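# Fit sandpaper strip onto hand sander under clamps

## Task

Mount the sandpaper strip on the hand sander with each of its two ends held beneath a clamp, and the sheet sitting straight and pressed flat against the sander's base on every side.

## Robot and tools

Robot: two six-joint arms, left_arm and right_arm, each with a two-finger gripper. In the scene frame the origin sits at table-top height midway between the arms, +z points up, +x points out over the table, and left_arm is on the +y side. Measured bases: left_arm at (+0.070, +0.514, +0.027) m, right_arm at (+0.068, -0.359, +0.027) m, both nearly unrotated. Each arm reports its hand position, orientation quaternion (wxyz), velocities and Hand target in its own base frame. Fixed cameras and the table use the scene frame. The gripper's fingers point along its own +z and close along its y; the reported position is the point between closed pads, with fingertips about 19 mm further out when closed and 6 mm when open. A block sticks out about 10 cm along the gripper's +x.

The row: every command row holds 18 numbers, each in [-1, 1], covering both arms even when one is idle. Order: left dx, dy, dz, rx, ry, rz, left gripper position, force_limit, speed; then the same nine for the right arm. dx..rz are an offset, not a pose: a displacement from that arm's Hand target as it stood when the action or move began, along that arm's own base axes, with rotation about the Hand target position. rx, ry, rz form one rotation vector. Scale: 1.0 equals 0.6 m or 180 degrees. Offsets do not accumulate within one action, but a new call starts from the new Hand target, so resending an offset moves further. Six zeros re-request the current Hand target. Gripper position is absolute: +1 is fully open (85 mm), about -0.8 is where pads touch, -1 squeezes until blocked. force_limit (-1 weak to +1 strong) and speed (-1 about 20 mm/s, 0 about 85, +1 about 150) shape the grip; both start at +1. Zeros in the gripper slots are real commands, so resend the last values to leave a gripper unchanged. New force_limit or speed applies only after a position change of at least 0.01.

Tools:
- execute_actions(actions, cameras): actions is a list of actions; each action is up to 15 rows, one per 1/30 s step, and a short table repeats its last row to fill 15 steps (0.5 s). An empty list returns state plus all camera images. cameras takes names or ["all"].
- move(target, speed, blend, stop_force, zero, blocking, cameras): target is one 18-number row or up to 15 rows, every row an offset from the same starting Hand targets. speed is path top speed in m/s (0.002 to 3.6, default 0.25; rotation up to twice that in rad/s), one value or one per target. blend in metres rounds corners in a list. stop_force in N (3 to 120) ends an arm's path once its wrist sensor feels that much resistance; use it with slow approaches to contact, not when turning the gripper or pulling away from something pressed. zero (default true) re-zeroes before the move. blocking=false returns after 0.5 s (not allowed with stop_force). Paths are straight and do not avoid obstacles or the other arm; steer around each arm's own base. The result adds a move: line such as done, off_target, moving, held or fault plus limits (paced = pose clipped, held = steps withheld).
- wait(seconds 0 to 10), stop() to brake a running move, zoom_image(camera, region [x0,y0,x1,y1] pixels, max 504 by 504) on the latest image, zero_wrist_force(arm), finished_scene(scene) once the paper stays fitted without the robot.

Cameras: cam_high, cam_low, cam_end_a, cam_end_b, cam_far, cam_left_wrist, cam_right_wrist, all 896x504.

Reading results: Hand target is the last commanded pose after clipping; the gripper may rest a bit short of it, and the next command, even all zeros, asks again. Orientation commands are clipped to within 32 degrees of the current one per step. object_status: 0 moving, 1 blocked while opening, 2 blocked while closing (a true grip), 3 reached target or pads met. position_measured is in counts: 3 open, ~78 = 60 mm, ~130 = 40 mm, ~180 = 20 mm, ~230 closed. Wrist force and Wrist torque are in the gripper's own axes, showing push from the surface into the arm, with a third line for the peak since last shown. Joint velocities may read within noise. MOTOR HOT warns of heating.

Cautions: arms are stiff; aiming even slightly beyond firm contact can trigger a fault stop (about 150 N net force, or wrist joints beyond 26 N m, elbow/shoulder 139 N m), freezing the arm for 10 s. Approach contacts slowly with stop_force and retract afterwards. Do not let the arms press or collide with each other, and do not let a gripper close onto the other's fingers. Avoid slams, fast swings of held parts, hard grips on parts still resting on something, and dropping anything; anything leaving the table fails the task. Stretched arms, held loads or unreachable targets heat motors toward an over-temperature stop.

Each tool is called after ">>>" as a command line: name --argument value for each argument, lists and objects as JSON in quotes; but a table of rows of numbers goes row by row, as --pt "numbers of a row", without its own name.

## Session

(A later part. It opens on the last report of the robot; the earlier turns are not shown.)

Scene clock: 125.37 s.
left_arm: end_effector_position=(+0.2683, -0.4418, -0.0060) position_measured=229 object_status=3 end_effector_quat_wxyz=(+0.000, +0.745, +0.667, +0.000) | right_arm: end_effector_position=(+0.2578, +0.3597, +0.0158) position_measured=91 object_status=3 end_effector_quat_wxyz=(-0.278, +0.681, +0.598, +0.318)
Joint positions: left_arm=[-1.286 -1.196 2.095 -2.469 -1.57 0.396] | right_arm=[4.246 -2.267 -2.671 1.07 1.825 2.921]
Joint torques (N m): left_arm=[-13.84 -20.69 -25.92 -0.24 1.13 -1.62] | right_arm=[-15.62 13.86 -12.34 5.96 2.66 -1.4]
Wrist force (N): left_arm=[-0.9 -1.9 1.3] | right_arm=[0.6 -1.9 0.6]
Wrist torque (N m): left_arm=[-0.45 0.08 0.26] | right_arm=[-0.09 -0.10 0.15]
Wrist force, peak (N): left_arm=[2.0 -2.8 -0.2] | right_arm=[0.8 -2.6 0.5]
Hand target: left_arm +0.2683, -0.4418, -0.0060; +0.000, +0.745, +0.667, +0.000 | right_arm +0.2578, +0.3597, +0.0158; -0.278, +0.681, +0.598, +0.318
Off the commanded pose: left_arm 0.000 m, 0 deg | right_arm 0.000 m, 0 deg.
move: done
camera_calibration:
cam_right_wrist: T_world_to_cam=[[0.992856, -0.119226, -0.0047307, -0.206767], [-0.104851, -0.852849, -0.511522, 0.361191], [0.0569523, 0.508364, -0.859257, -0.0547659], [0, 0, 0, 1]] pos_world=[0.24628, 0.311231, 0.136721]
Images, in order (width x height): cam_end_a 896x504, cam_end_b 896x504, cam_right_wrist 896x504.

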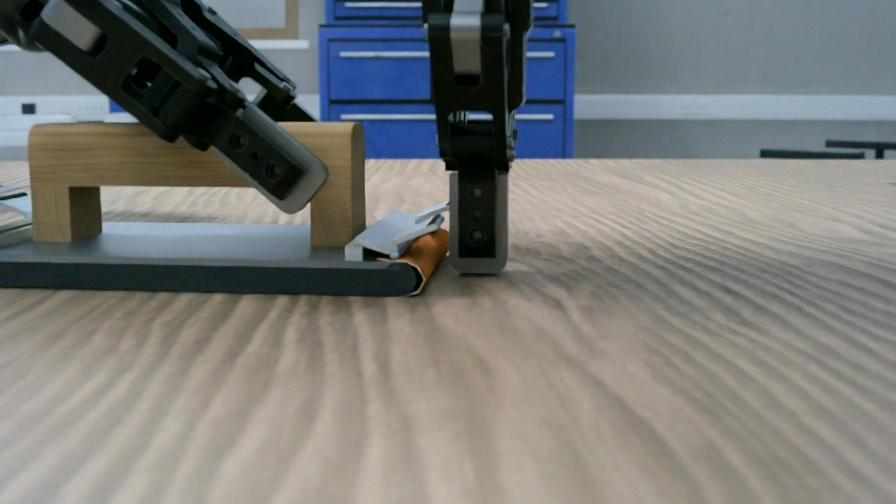

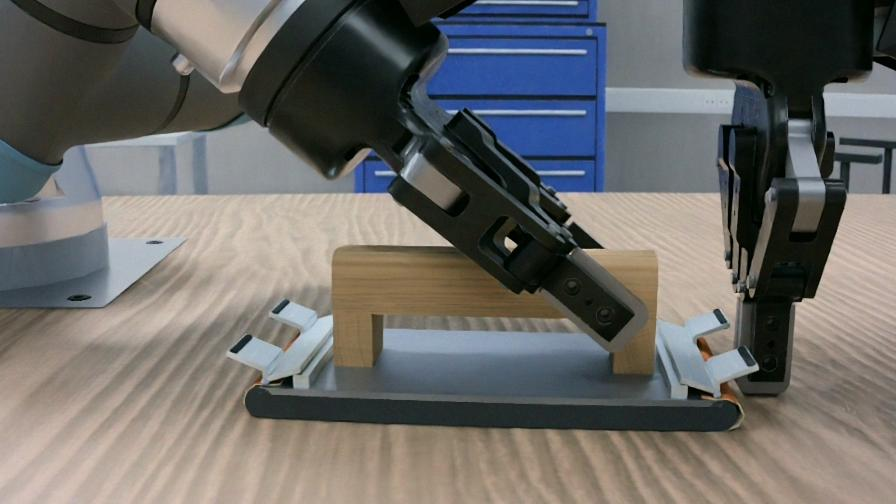

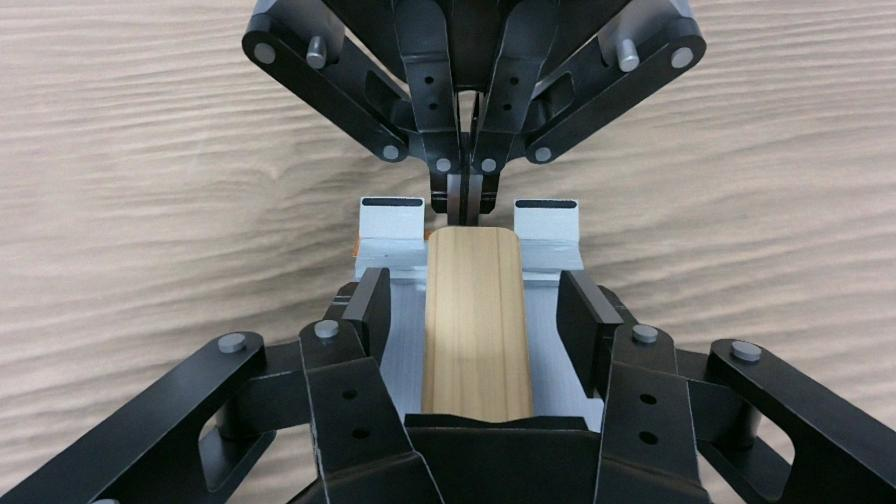

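>>> move --target '[0, 0, 0, 0, 0, 0, -0.8, -1, 0, 0, 0, 0, 0, 0, 0, -1, -1, -1]' --speed 0.05

>>> move --target '[-0.0019, -0.0166, 0, 0, 0, 0, -0.8, -1, 0, 0, 0, 0, 0, 0, 0, -1, -1, -1]' --speed 0.006 --stop_force 26 --cameras '["cam_end_a", "cam_end_b"]'

>>> zoom_image --camera "cam_end_a" --region '[330, 180, 470, 310]'

>>> zoom_image --camera "cam_end_b" --region '[200, 280, 340, 440]'

Scene clock: 128.50 s.
left_arm: end_effector_position=(+0.2683, -0.4418, -0.0060) position_measured=229 object_status=3 end_effector_quat_wxyz=(+0.000, +0.745, +0.667, +0.000) | right_arm: end_effector_position=(+0.2577, +0.3597, +0.0158) position_measured=161 object_status=0 end_effector_quat_wxyz=(-0.279, +0.681, +0.598, +0.318)
Joint positions: left_arm=[-1.286 -1.196 2.094 -2.468 -1.57 0.396] | right_arm=[4.246 -2.267 -2.671 1.07 1.825 2.921]
Joint torques (N m): left_arm=[-13.85 -21.27 -24.67 -0.25 1.2 -1.75] | right_arm=[-14.87 14.7 -11.58 4.92 0.66 -1.33]
Wrist force (N): left_arm=[-0.9 -1.9 1.2] | right_arm=[1.8 -3.2 -2.7]
Wrist torque (N m): left_arm=[-0.43 0.09 0.26] | right_arm=[-0.18 -0.17 0.17]
Wrist force, peak (N): left_arm=[-1.1 -2.2 1.2] | right_arm=[1.5 -3.8 -3.1]
Hand target: left_arm +0.2683, -0.4418, -0.0060; +0.000, +0.745, +0.667, +0.000 | right_arm +0.2578, +0.3597, +0.0158; -0.278, +0.681, +0.598, +0.318
Off the commanded pose: left_arm 0.000 m, 0 deg | right_arm 0.000 m, 0 deg.
move: done

Scene clock: 131.23 s.
left_arm: end_effector_position=(+0.2674, -0.4494, -0.0061) position_measured=229 object_status=3 end_effector_quat_wxyz=(-0.001, +0.745, +0.667, +0.001) | right_arm: end_effector_position=(+0.2578, +0.3596, +0.0158) position_measured=161 object_status=2 end_effector_quat_wxyz=(-0.278, +0.681, +0.598, +0.318)
Joint positions: left_arm=[-1.292 -1.185 2.077 -2.461 -1.57 0.39] | right_arm=[4.246 -2.267 -2.671 1.07 1.825 2.921]
Joint torques (N m): left_arm=[6.79 -43.89 -17.76 -11.02 -3.13 1.85] | right_arm=[-3.17 14.75 -1.72 1.59 1.25 -0.75]
Wrist force (N): left_arm=[23.2 -2.1 -1.5] | right_arm=[-3.1 -3.4 -15.4]
Wrist torque (N m): left_arm=[-0.39 -0.30 0.29] | right_arm=[-0.05 -0.07 0.06]
Wrist force, peak (N): left_arm=[28.6 -2.6 -2.6] | right_arm=[-4.1 -3.1 -17.9]
Hand target: left_arm +0.2674, -0.4494, -0.0061; -0.001, +0.745, +0.667, +0.001 (not the last commanded pose) | right_arm +0.2578, +0.3597, +0.0158; -0.278, +0.681, +0.598, +0.318
Off the commanded pose: left_arm 0.002 m, 0 deg | right_arm 0.000 m, 0 deg.
move: contact (left_arm)
Images, in order (width x height): cam_end_a 896x504, cam_end_b 896x504.

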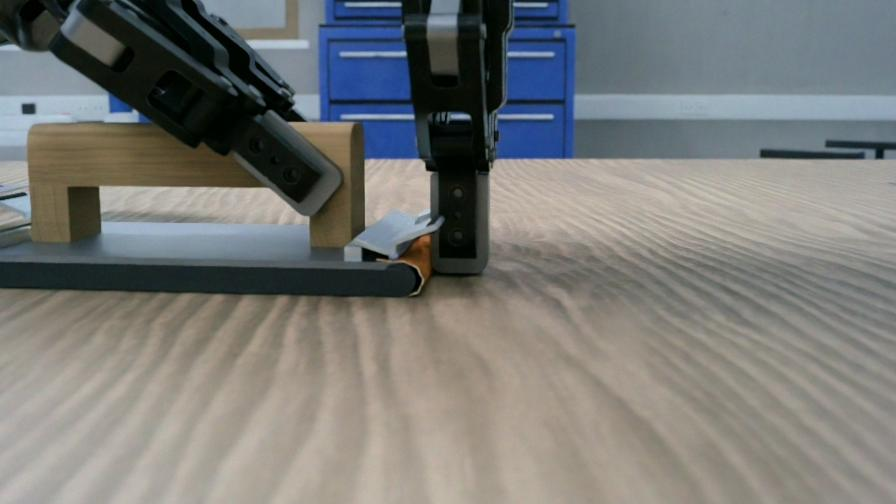

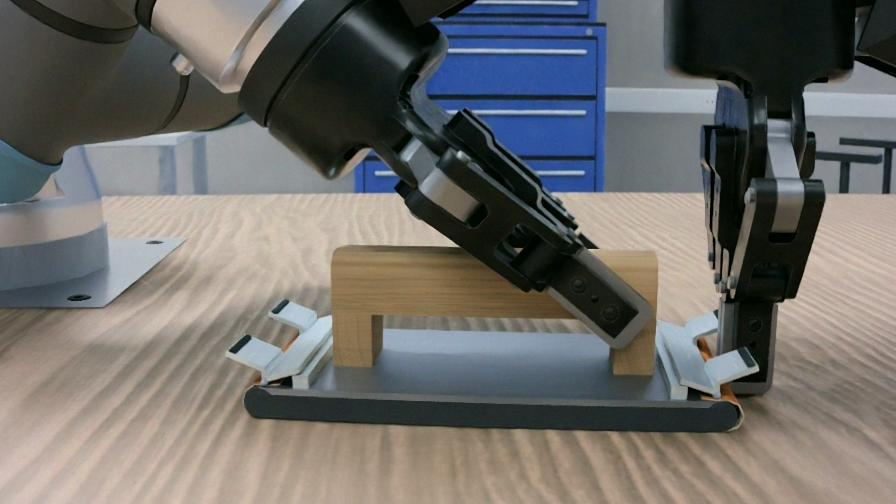

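Scaled by 3.600.

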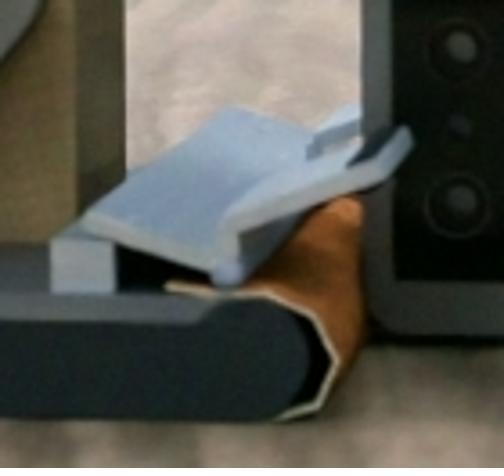

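Scaled by 3.150.

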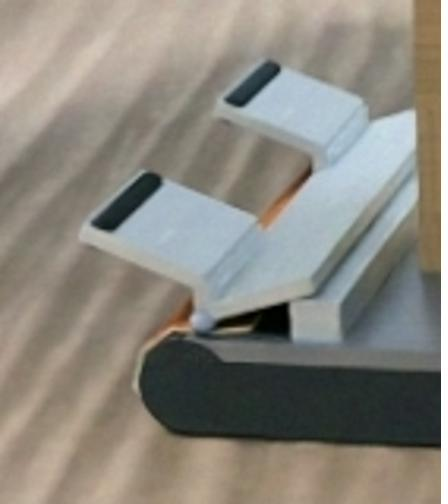

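>>> move --pt "0.0008 0.0066 0 0 0 0 -0.8 -1 0 0 0 0 0 0 0 -1 -1 -1" --pt "0.0008 0.0066 0.0125 0 0 0 -0.8 -1 0 0 0 0 0 0 0 -1 -1 -1" --speed 0.05 --blend '[0.001, 0]'

>>> move --target '[-0.0026, -0.0232, 0, 0, 0, 0, -0.8, -1, 0, 0, 0, 0, 0, 0, 0, -1, -1, -1]' --speed 0.006 --stop_force 24 --cameras '["cam_end_a", "cam_far"]'

>>> zoom_image --camera "cam_end_a" --region '[330, 180, 470, 310]'

>>> zoom_image --camera "cam_far" --region '[400, 320, 520, 450]'

Scene clock: 161.50 s.
left_arm: end_effector_position=(+0.2679, -0.4454, +0.0014) position_measured=229 object_status=3 end_effector_quat_wxyz=(-0.001, +0.745, +0.667, +0.001) | right_arm: end_effector_position=(+0.2577, +0.3597, +0.0158) position_measured=161 object_status=2 end_effector_quat_wxyz=(-0.278, +0.681, +0.598, +0.318)
Joint positions: left_arm=[-1.289 -1.206 2.081 -2.444 -1.57 0.393] | right_arm=[4.246 -2.267 -2.671 1.07 1.825 2.921]
Joint torques (N m): left_arm=[14.99 -40.62 -24.32 -0.42 1.21 1.88] | right_arm=[7.55 14.55 11.95 1.51 2.13 0.1]
Wrist force (N): left_arm=[-0.9 -1.9 1.2] | right_arm=[0.6 -2.9 -4.2]
Wrist torque (N m): left_arm=[-0.44 0.09 0.10] | right_arm=[-0.15 -0.09 0.09]
Wrist force, peak (N): left_arm=[23.4 -2.7 -1.6] | right_arm=[-3.4 -3.3 -16.0]
Hand target: left_arm +0.2679, -0.4454, +0.0014; -0.001, +0.745, +0.667, +0.001 | right_arm +0.2578, +0.3597, +0.0158; -0.278, +0.681, +0.598, +0.318
Off the commanded pose: left_arm 0.000 m, 0 deg | right_arm 0.000 m, 0 deg.
move: done

Scene clock: 164.13 s.
left_arm: end_effector_position=(+0.2671, -0.4526, +0.0014) position_measured=229 object_status=3 end_effector_quat_wxyz=(-0.001, +0.745, +0.667, +0.001) | right_arm: end_effector_position=(+0.2577, +0.3597, +0.0158) position_measured=161 object_status=2 end_effector_quat_wxyz=(-0.278, +0.681, +0.598, +0.318)
Joint positions: left_arm=[-1.295 -1.196 2.064 -2.438 -1.57 0.388] | right_arm=[4.246 -2.267 -2.671 1.07 1.825 2.921]
Joint torques (N m): left_arm=[8.61 -39.59 -15.32 -10.2 -3.07 1.9] | right_arm=[7.43 15.48 10.27 2.26 0.93 0.12]
Wrist force (N): left_arm=[22.5 -2.7 -9.2] | right_arm=[-4.7 -2.8 -11.1]
Wrist torque (N m): left_arm=[-0.40 -0.27 0.29] | right_arm=[-0.15 0.01 0.04]
Wrist force, peak (N): left_arm=[28.5 -3.2 -12.1] | right_arm=[-5.9 -2.5 -12.6]
Hand target: left_arm +0.2671, -0.4526, +0.0014; -0.001, +0.745, +0.667, +0.001 (not the last commanded pose) | right_arm +0.2578, +0.3597, +0.0158; -0.278, +0.681, +0.598, +0.318
Off the commanded pose: left_arm 0.007 m, 0 deg | right_arm 0.000 m, 0 deg.
move: contact (left_arm)
Images, in order (width x height): cam_end_a 896x504, cam_far 896x504.

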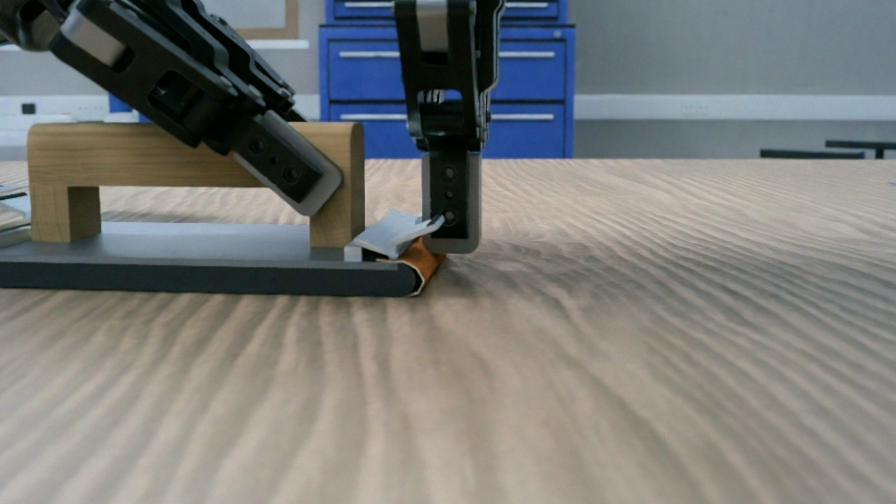

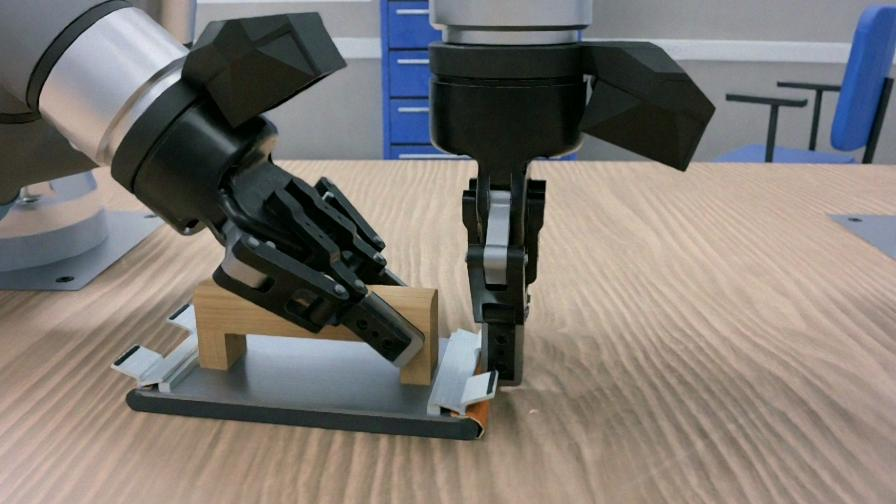

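Scaled by 3.600.

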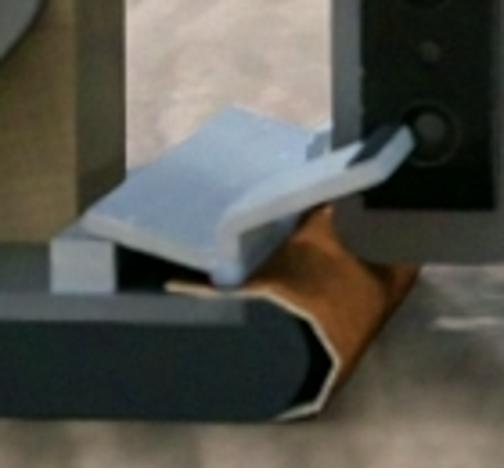

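Scaled by 3.877.

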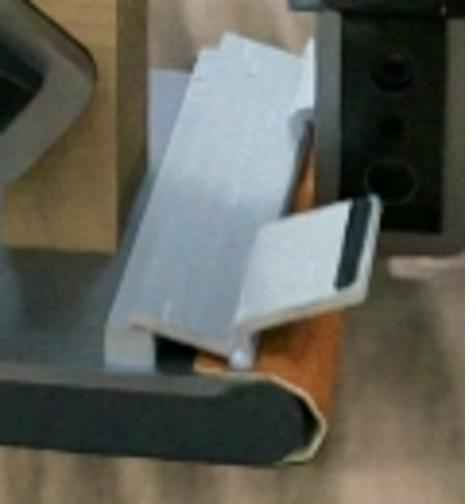

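>>> move --pt "0.0096 0.0828 0 0 0 0 -0.8 -1 0 0 0 0 0 0 0 -1 -1 -1" --pt "0.0096 0.0828 0.0333 -0.2208 0.0256 0 0.3 1 0 0 0 0 0 0 0 -1 -1 -1" --pt "0.0035 0.03 -0.0113 -0.2208 0.0256 0 0.3 1 0 0 0 0 0 0 0 -1 -1 -1" --speed '[0.12, 0.3, 0.1]' --cameras '["all"]'

>>> zoom_image --camera "cam_end_a" --region '[330, 150, 530, 310]'

>>> zoom_image --camera "cam_right_wrist" --region '[330, 130, 630, 400]'

>>> zoom_image --camera "cam_far" --region '[400, 270, 600, 450]'

Scene clock: 205.67 s.
left_arm: end_effector_position=(+0.2692, -0.4345, -0.0053) position_measured=91 object_status=3 end_effector_quat_wxyz=(+0.226, +0.701, +0.627, -0.255) | right_arm: end_effector_position=(+0.2578, +0.3597, +0.0158) position_measured=161 object_status=2 end_effector_quat_wxyz=(-0.278, +0.681, +0.598, +0.318)
Joint positions: left_arm=[-1.098 -1.008 2.416 -3.587 -1.935 0.469] | right_arm=[4.246 -2.267 -2.671 1.07 1.825 2.921]
Joint torques (N m): left_arm=[-14.03 -17.51 -18.56 -6.75 0.88 -1.54] | right_arm=[6.91 17.1 7.34 5.13 -1.5 -0.16]
Wrist force (N): left_arm=[-0.8 -2.8 1.1] | right_arm=[1.5 -2.4 -4.9]
Wrist torque (N m): left_arm=[-0.43 0.05 0.31] | right_arm=[-0.08 -0.15 0.09]
Wrist force, peak (N): left_arm=[22.8 -2.8 -9.2] | right_arm=[-4.3 -2.5 -11.8]
Hand target: left_arm +0.2692, -0.4346, -0.0054; +0.226, +0.701, +0.627, -0.255 | right_arm +0.2578, +0.3597, +0.0158; -0.278, +0.681, +0.598, +0.318
Off the commanded pose: left_arm 0.000 m, 0 deg | right_arm 0.000 m, 0 deg.
move: done
camera_calibration:
cam_left_wrist: T_world_to_cam=[[0.990255, -0.138862, 0.0106243, -0.319011], [-0.081041, -0.512516, 0.854845, -0.177947], [-0.11326, -0.847375, -0.518775, -0.210647], [0, 0, 0, 1]] pos_world=[0.277623, -0.313997, 0.046228]
cam_right_wrist: T_world_to_cam=[[0.992856, -0.119226, -0.0047307, -0.206767], [-0.104851, -0.852849, -0.511522, 0.361191], [0.0569523, 0.508364, -0.859257, -0.0547659], [0, 0, 0, 1]] pos_world=[0.24628, 0.311231, 0.136721]

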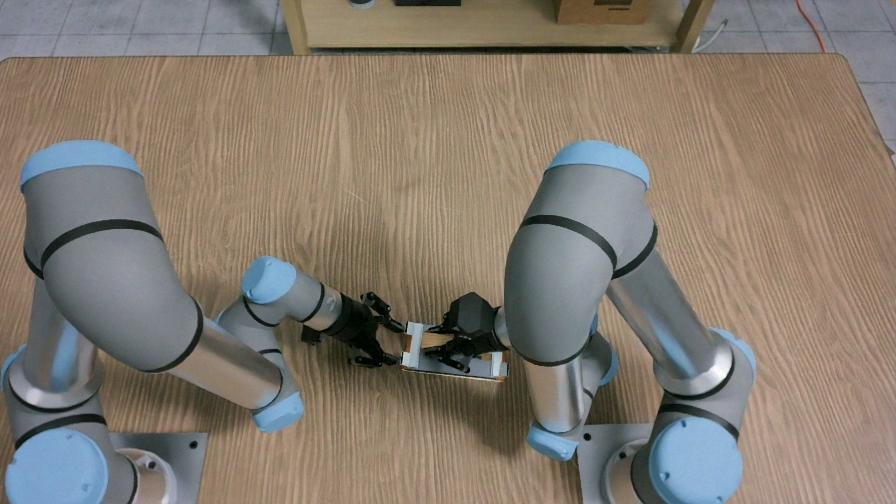

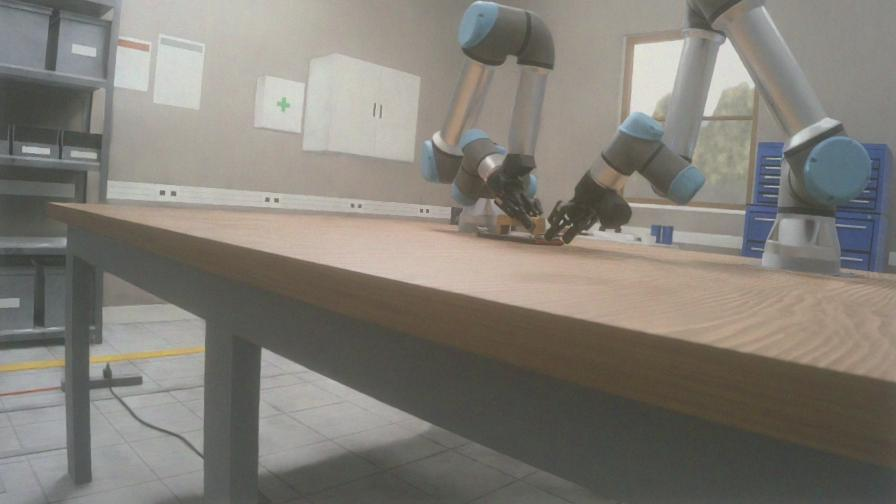

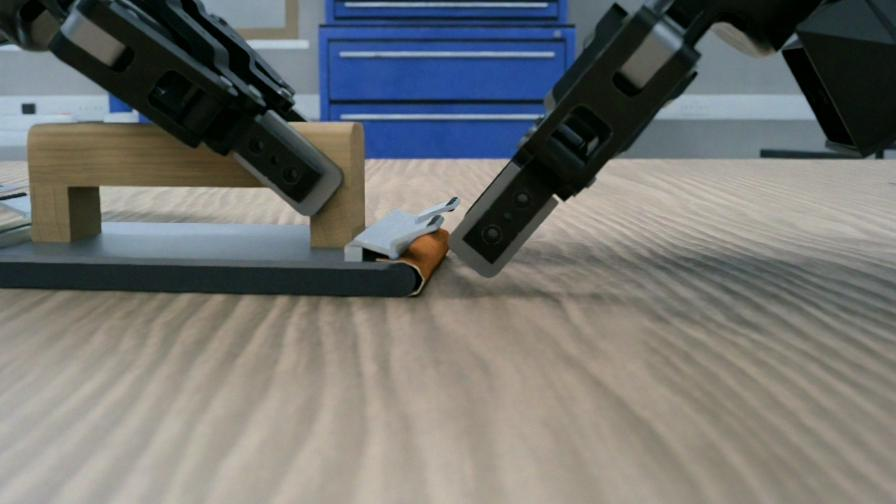

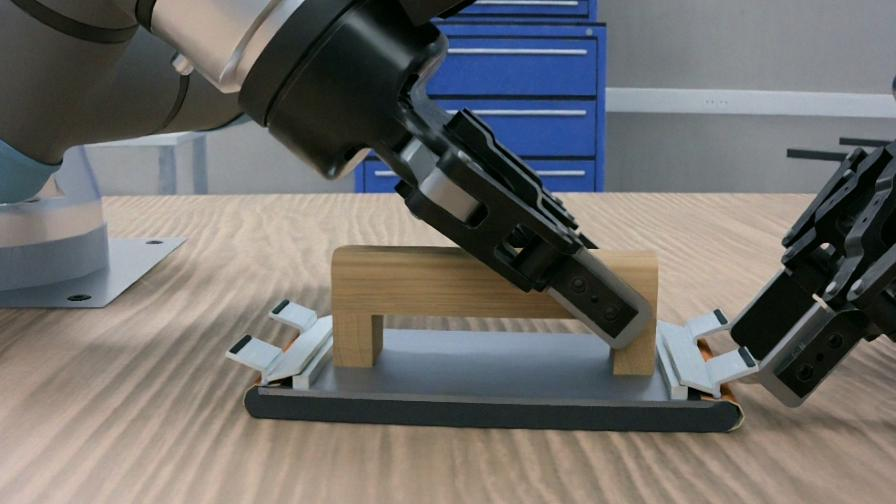

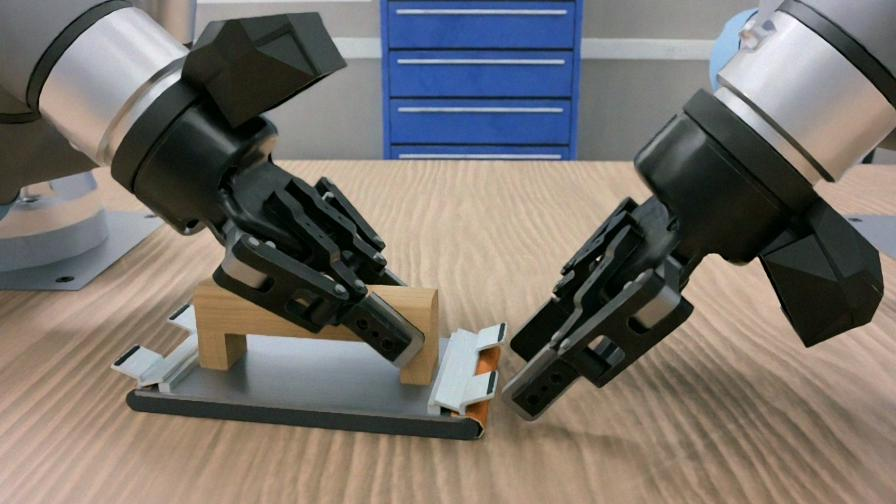

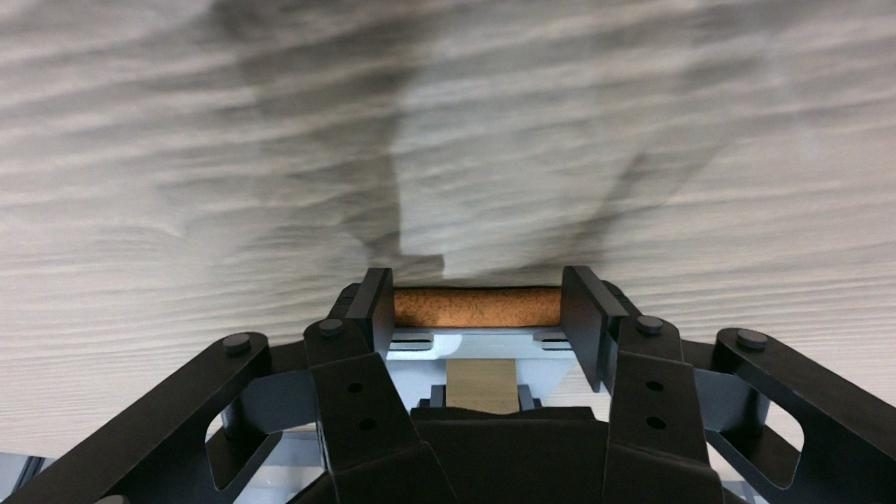

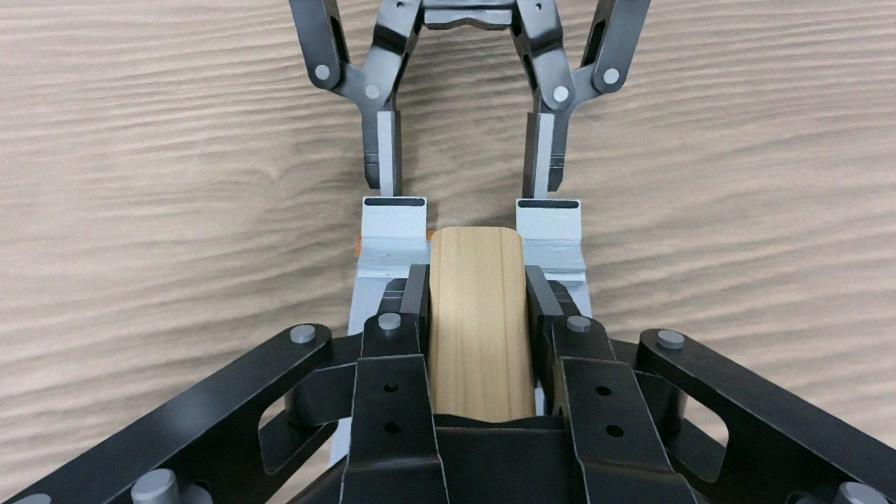

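Scaled by 2.520.

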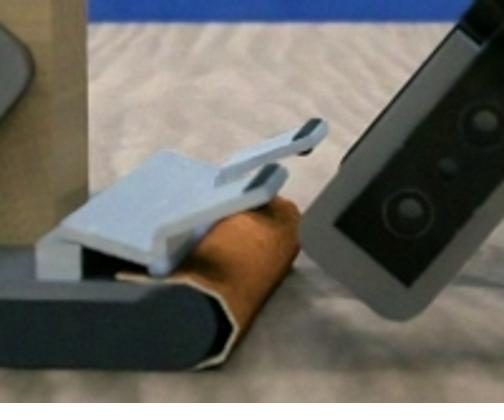

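Scaled by 1.680.

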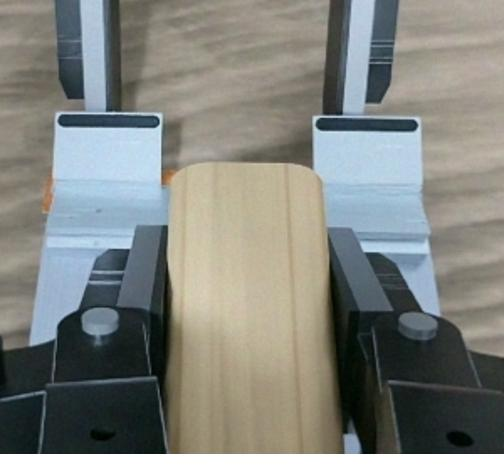

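Scaled by 2.520.

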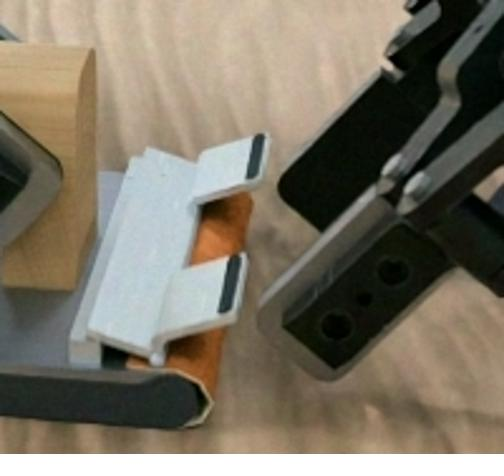

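>>> move --pt "-0.0013 -0.0116 0 0 0 0 0.3 1 0 0 0 0 0 0 0 -1 -1 -1" --pt "-0.0018 -0.0157 0.0217 0 0 0 0.3 1 0 0 0 0 0 0 0 -1 -1 -1" --pt "-0.0024 -0.021 0.034 0 0 0 0.3 1 0 0 0 0 0 0 0 -1 -1 -1" --pt "-0.0033 -0.0281 0.0417 0 0 0 0.3 1 0 0 0 0 0 0 0 -1 -1 -1" --speed 0.03 --stop_force 20 --cameras '["cam_end_a", "cam_far", "cam_right_wrist"]'

>>> zoom_image --camera "cam_end_a" --region '[330, 150, 530, 310]'

Scene clock: 214.27 s.
left_arm: end_effector_position=(+0.2685, -0.4405, -0.0048) position_measured=91 object_status=3 end_effector_quat_wxyz=(+0.226, +0.701, +0.627, -0.255) | right_arm: end_effector_position=(+0.2578, +0.3597, +0.0158) position_measured=161 object_status=2 end_effector_quat_wxyz=(-0.278, +0.681, +0.598, +0.318)
Joint positions: left_arm=[-1.107 -1.007 2.405 -3.58 -1.93 0.461] | right_arm=[4.246 -2.267 -2.671 1.07 1.825 2.921]
Joint torques (N m): left_arm=[11.57 -21.94 -5.94 -9.08 -1.62 1.81] | right_arm=[7.63 17.59 5.75 2.41 3.33 -0.14]
Wrist force (N): left_arm=[14.7 -5.2 -3.1] | right_arm=[-4.8 -0.5 -14.4]
Wrist torque (N m): left_arm=[-0.30 -0.46 0.51] | right_arm=[-0.05 0.05 0.07]
Wrist force, peak (N): left_arm=[28.3 -6.0 -10.9] | right_arm=[-9.1 -0.4 -24.1]
Hand target: left_arm +0.2685, -0.4405, -0.0048; +0.226, +0.701, +0.627, -0.255 (not the last commanded pose) | right_arm +0.2578, +0.3597, +0.0158; -0.278, +0.681, +0.598, +0.318
Off the commanded pose: left_arm 0.027 m, 0 deg | right_arm 0.000 m, 0 deg.
move: contact (left_arm); path passed 0 of 4 targets
camera_calibration:
cam_right_wrist: T_world_to_cam=[[0.992857, -0.11922, -0.00474098, -0.206768], [-0.104843, -0.85278, -0.511639, 0.361184], [0.0569544, 0.508482, -0.859187, -0.0548127], [0, 0, 0, 1]] pos_world=[0.24628, 0.311231, 0.136721]
Images, in order (width x height): cam_end_a 896x504, cam_far 896x504, cam_right_wrist 896x504.

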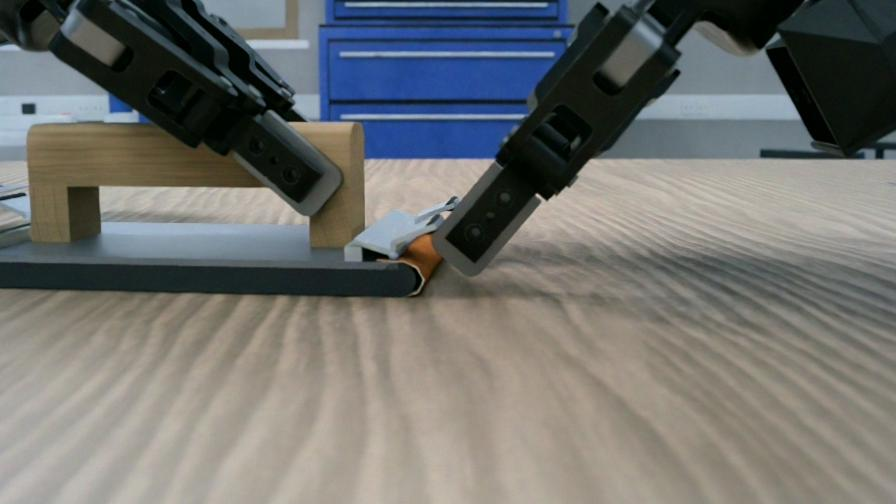

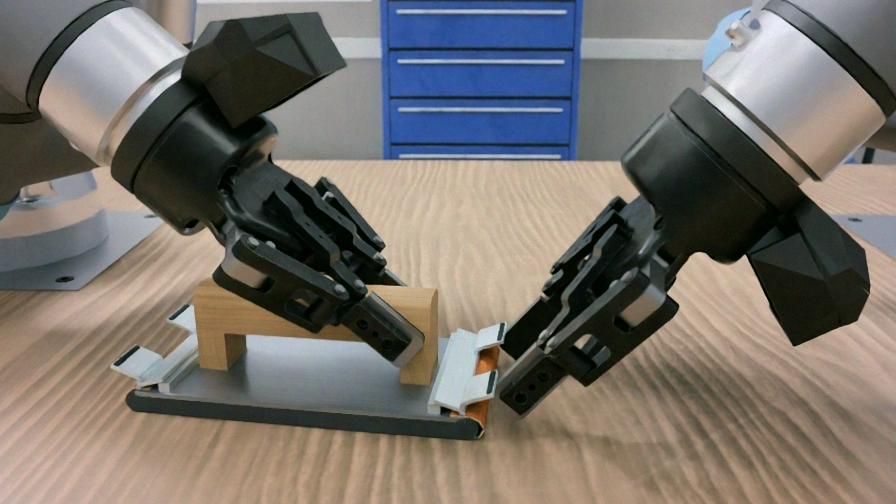

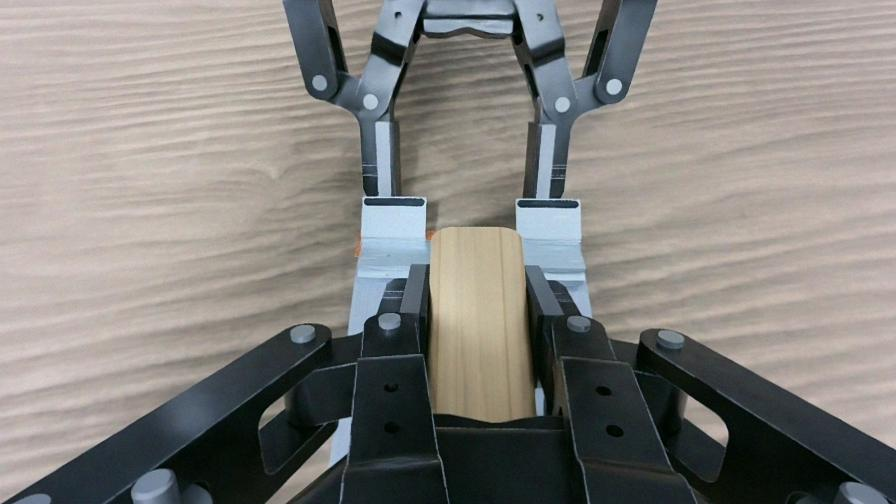

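Scaled by 2.520.

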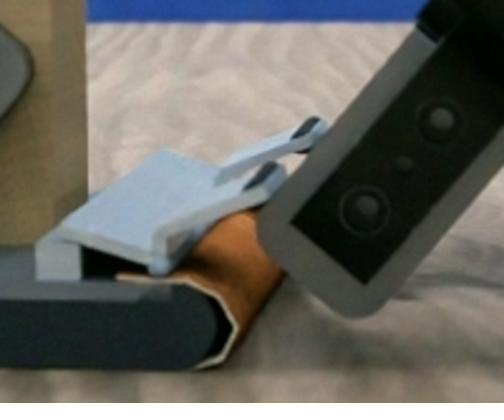

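>>> move --pt "0.0001 0.0008 0.0133 0 0 0 0.3 1 0 0 0 0 0 0 0 -1 -1 -1" --pt "-0.0004 -0.0033 0.0267 0 0 0 0.3 1 0 0 0 0 0 0 0 -1 -1 -1" --pt "-0.001 -0.0083 0.04 0 0 0 0.3 1 0 0 0 0 0 0 0 -1 -1 -1" --pt "-0.0017 -0.0149 0.0483 0 0 0 0.3 1 0 0 0 0 0 0 0 -1 -1 -1" --speed 0.03 --stop_force 25 --cameras '["cam_end_a", "cam_far"]'

>>> zoom_image --camera "cam_end_a" --region '[330, 150, 530, 310]'

Scene clock: 220.83 s.
left_arm: end_effector_position=(+0.2674, -0.4494, +0.0242) position_measured=91 object_status=3 end_effector_quat_wxyz=(+0.226, +0.701, +0.627, -0.255) | right_arm: end_effector_position=(+0.2577, +0.3597, +0.0158) position_measured=161 object_status=2 end_effector_quat_wxyz=(-0.278, +0.681, +0.598, +0.318)
Joint positions: left_arm=[-1.12 -1.099 2.393 -3.478 -1.922 0.45] | right_arm=[4.246 -2.267 -2.671 1.07 1.825 2.921]
Joint torques (N m): left_arm=[-14.29 -38.94 -18.4 -1.01 0.45 -1.7] | right_arm=[6.98 18.27 3.57 4.59 -1.98 -0.15]
Wrist force (N): left_arm=[-0.6 -2.9 1.4] | right_arm=[4.3 -2.7 -0.8]
Wrist torque (N m): left_arm=[-0.46 0.03 0.31] | right_arm=[-0.14 -0.17 0.16]
Wrist force, peak (N): left_arm=[15.5 -3.9 6.6] | right_arm=[6.8 -0.1 -14.4]
Hand target: left_arm +0.2674, -0.4494, +0.0242; +0.226, +0.701, +0.627, -0.255 | right_arm +0.2578, +0.3597, +0.0158; -0.278, +0.681, +0.598, +0.318
Off the commanded pose: left_arm 0.000 m, 0 deg | right_arm 0.000 m, 0 deg.
move: done
Images, in order (width x height): cam_end_a 896x504, cam_far 896x504.

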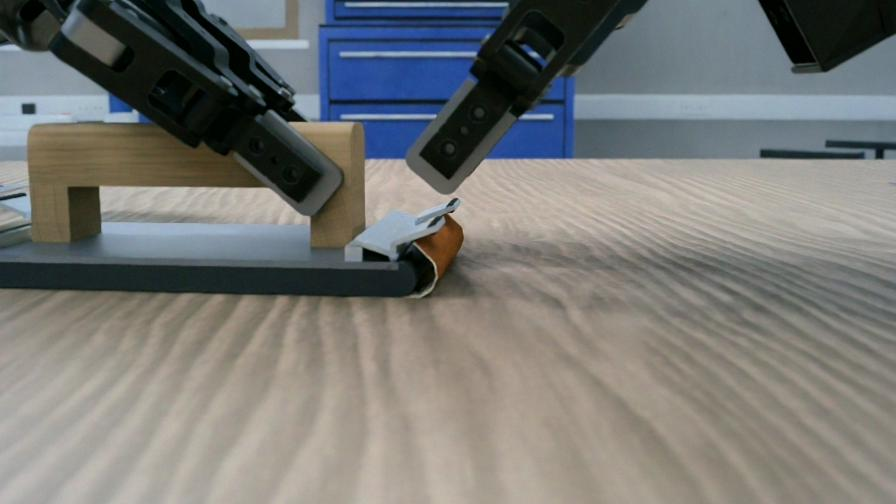

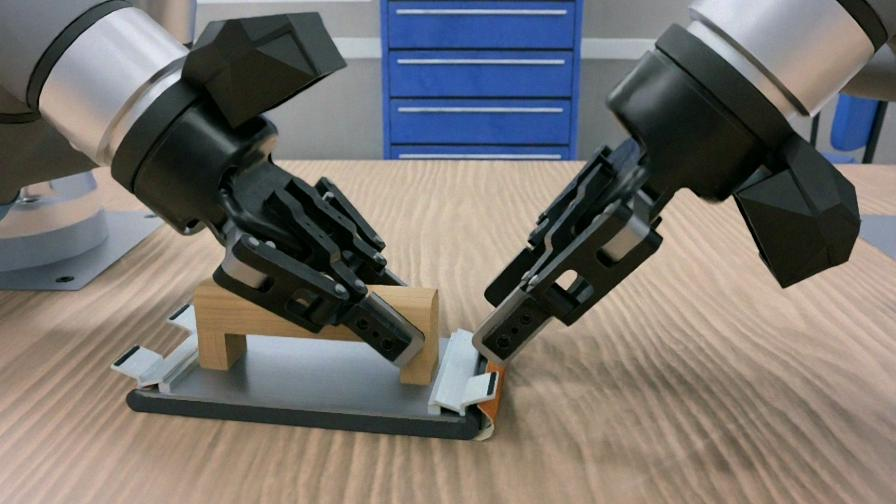

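Scaled by 2.520.

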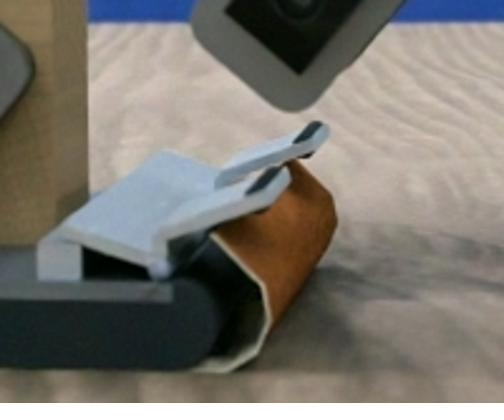

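>>> move --pt "0.0034 0.0296 0 0 0 0 0.3 1 0 0 0 0 0 0 0 -1 -1 -1" --pt "0.0034 0.0296 -0.0535 0 0 0 0.3 1 0 0 0 0 0 0 0 -1 -1 -1" --speed 0.08 --blend '[0.003, 0]'

>>> move --target '[-0.0025, -0.0215, 0, 0, 0, 0, 0.3, 1, 0, 0, 0, 0, 0, 0, 0, -1, -1, -1]' --speed 0.02 --stop_force 12 --cameras '["cam_end_a", "cam_far"]'

>>> zoom_image --camera "cam_end_a" --region '[330, 150, 530, 310]'

Scene clock: 232.27 s.
left_arm: end_effector_position=(+0.2695, -0.4316, -0.0079) position_measured=91 object_status=3 end_effector_quat_wxyz=(+0.226, +0.701, +0.627, -0.255) | right_arm: end_effector_position=(+0.2578, +0.3597, +0.0158) position_measured=161 object_status=2 end_effector_quat_wxyz=(-0.278, +0.681, +0.598, +0.318)
Joint positions: left_arm=[-1.094 -1.001 2.42 -3.596 -1.937 0.473] | right_arm=[4.246 -2.267 -2.671 1.07 1.825 2.921]
Joint torques (N m): left_arm=[14.19 -17.79 -16.33 -6.99 -1.94 -1.48] | right_arm=[7.11 19.06 2.1 4.86 -1.86 -0.36]
Wrist force (N): left_arm=[-0.6 -2.6 1.0] | right_arm=[4.1 -2.2 -0.9]
Wrist torque (N m): left_arm=[-0.40 0.03 0.18] | right_arm=[-0.07 -0.16 0.16]
Wrist force, peak (N): left_arm=[-1.7 -2.9 1.7] | right_arm=[4.6 -2.7 -0.6]
Hand target: left_arm +0.2695, -0.4316, -0.0079; +0.226, +0.701, +0.627, -0.255 | right_arm +0.2578, +0.3597, +0.0158; -0.278, +0.681, +0.598, +0.318
Off the commanded pose: left_arm 0.000 m, 0 deg | right_arm 0.000 m, 0 deg.
move: done

Scene clock: 234.00 s.
left_arm: end_effector_position=(+0.2683, -0.4421, -0.0079) position_measured=91 object_status=3 end_effector_quat_wxyz=(+0.226, +0.701, +0.627, -0.255) | right_arm: end_effector_position=(+0.2578, +0.3597, +0.0158) position_measured=161 object_status=2 end_effector_quat_wxyz=(-0.278, +0.681, +0.598, +0.318)
Joint positions: left_arm=[-1.109 -0.995 2.402 -3.588 -1.928 0.459] | right_arm=[4.246 -2.267 -2.671 1.07 1.825 2.921]
Joint torques (N m): left_arm=[13.72 -43.71 -1.97 -7.81 -1.96 1.82] | right_arm=[7.6 19.28 1.46 3.09 0.62 -0.28]
Wrist force (N): left_arm=[6.1 -2.7 4.3] | right_arm=[3.5 -1.8 -5.3]
Wrist torque (N m): left_arm=[-0.52 -0.17 0.40] | right_arm=[0.05 -0.15 0.16]
Wrist force, peak (N): left_arm=[21.9 -4.2 -9.4] | right_arm=[-2.8 -1.7 -19.1]
Hand target: left_arm +0.2683, -0.4421, -0.0080; +0.226, +0.701, +0.627, -0.255 (not the last commanded pose) | right_arm +0.2578, +0.3597, +0.0158; -0.278, +0.681, +0.598, +0.318
Off the commanded pose: left_arm 0.002 m, 0 deg | right_arm 0.000 m, 0 deg.
move: contact (left_arm)
Images, in order (width x height): cam_end_a 896x504, cam_far 896x504.

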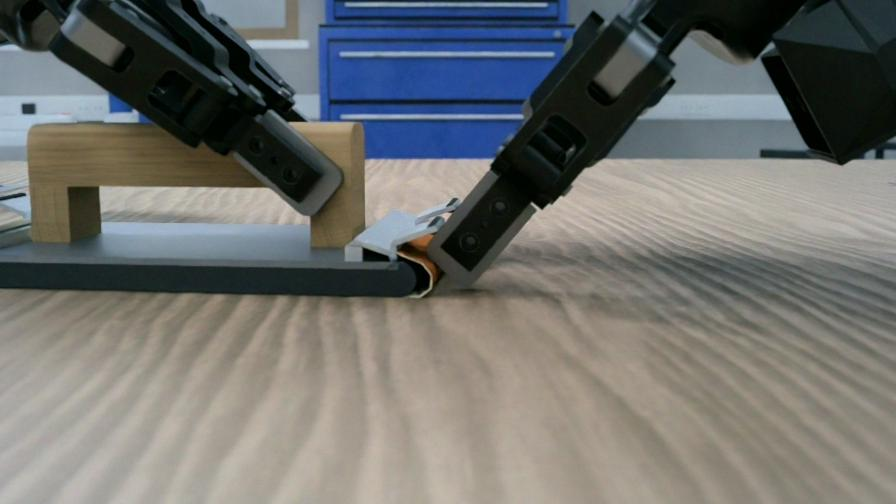

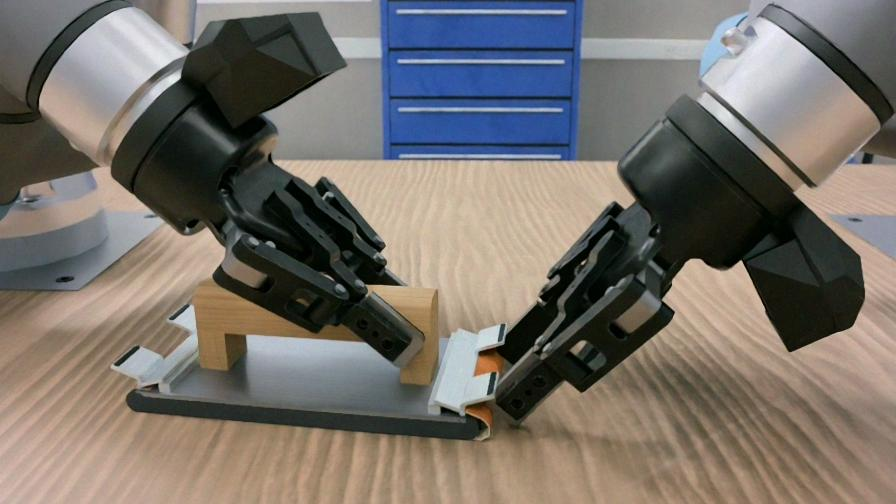

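Scaled by 2.520.

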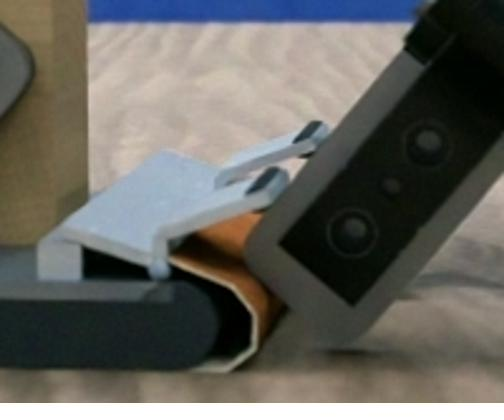

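>>> move --pt "-0.001 -0.0089 0.0125 0 0 0 0.3 1 0 0 0 0 0 0 0 -1 -1 -1" --pt "-0.0023 -0.02 0.0278 0 0 0 0.3 1 0 0 0 0 0 0 0 -1 -1 -1" --pt "-0.0033 -0.0281 0.0367 0 0 0 0.3 1 0 0 0 0 0 0 0 -1 -1 -1" --speed 0.03 --stop_force 25 --cameras '["cam_end_a", "cam_far", "cam_end_b"]'

>>> zoom_image --camera "cam_end_a" --region '[330, 120, 530, 310]'

Scene clock: 242.83 s.
left_arm: end_effector_position=(+0.2663, -0.4589, +0.0141) position_measured=91 object_status=3 end_effector_quat_wxyz=(+0.226, +0.701, +0.627, -0.255) | right_arm: end_effector_position=(+0.2578, +0.3597, +0.0158) position_measured=161 object_status=2 end_effector_quat_wxyz=(-0.278, +0.681, +0.598, +0.318)
Joint positions: left_arm=[-1.133 -1.059 2.375 -3.504 -1.914 0.438] | right_arm=[4.246 -2.267 -2.671 1.07 1.825 2.921]
Joint torques (N m): left_arm=[-15.51 -42.24 -22.14 -3.29 -0.57 -1.76] | right_arm=[7.5 19.91 -0.27 3.81 2.08 -0.22]
Wrist force (N): left_arm=[10.4 -2.9 -0.8] | right_arm=[-3.8 -1.1 -6.9]
Wrist torque (N m): left_arm=[-0.45 -0.27 0.25] | right_arm=[-0.11 0.11 0.12]
Wrist force, peak (N): left_arm=[32.9 -6.6 -16.2] | right_arm=[-16.5 1.3 -28.4]
Hand target: left_arm +0.2663, -0.4589, +0.0141; +0.226, +0.701, +0.627, -0.255 | right_arm +0.2578, +0.3597, +0.0158; -0.278, +0.681, +0.598, +0.318
Off the commanded pose: left_arm 0.000 m, 0 deg | right_arm 0.000 m, 0 deg.
move: done
Images, in order (width x height): cam_end_a 896x504, cam_end_b 896x504, cam_far 896x504.

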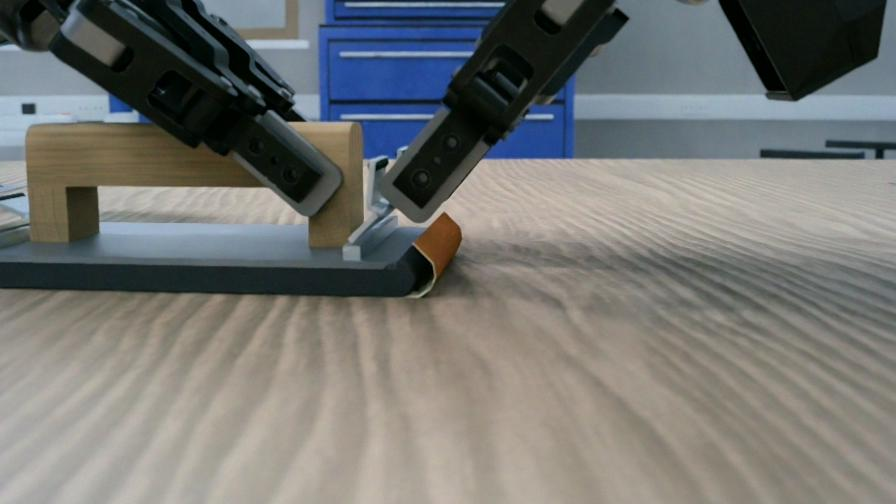

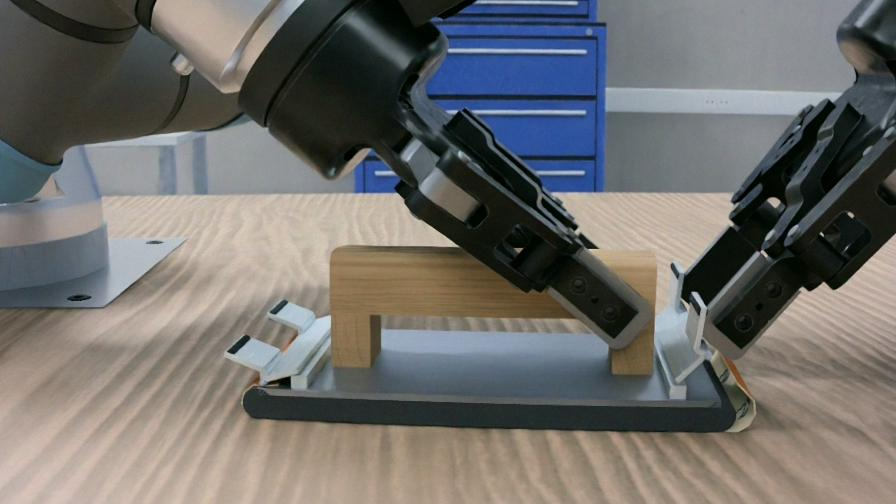

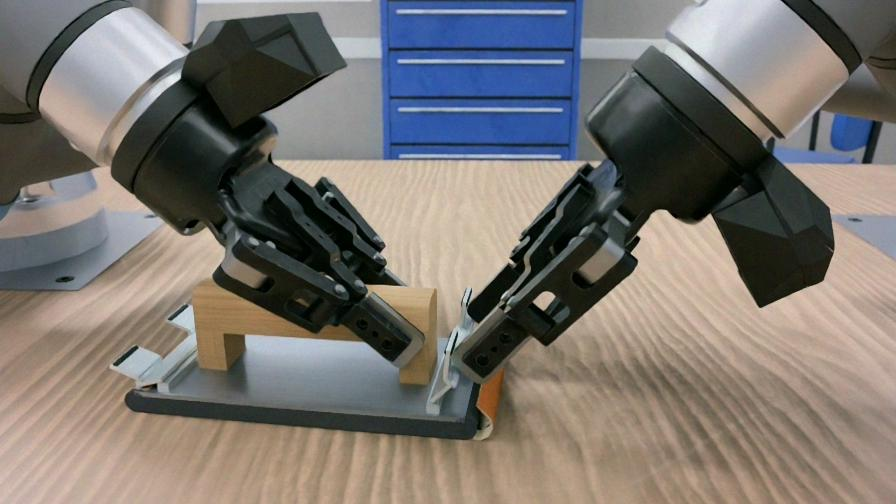

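Scaled by 2.520.

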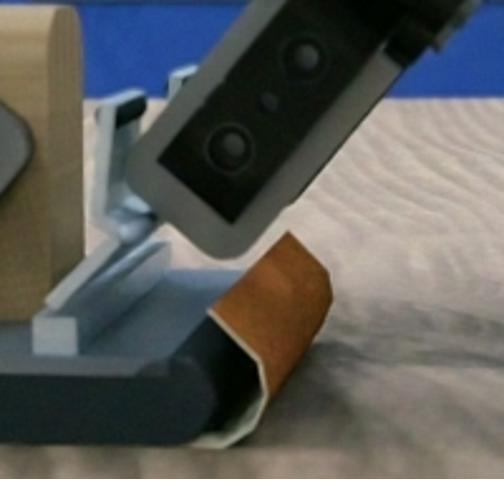

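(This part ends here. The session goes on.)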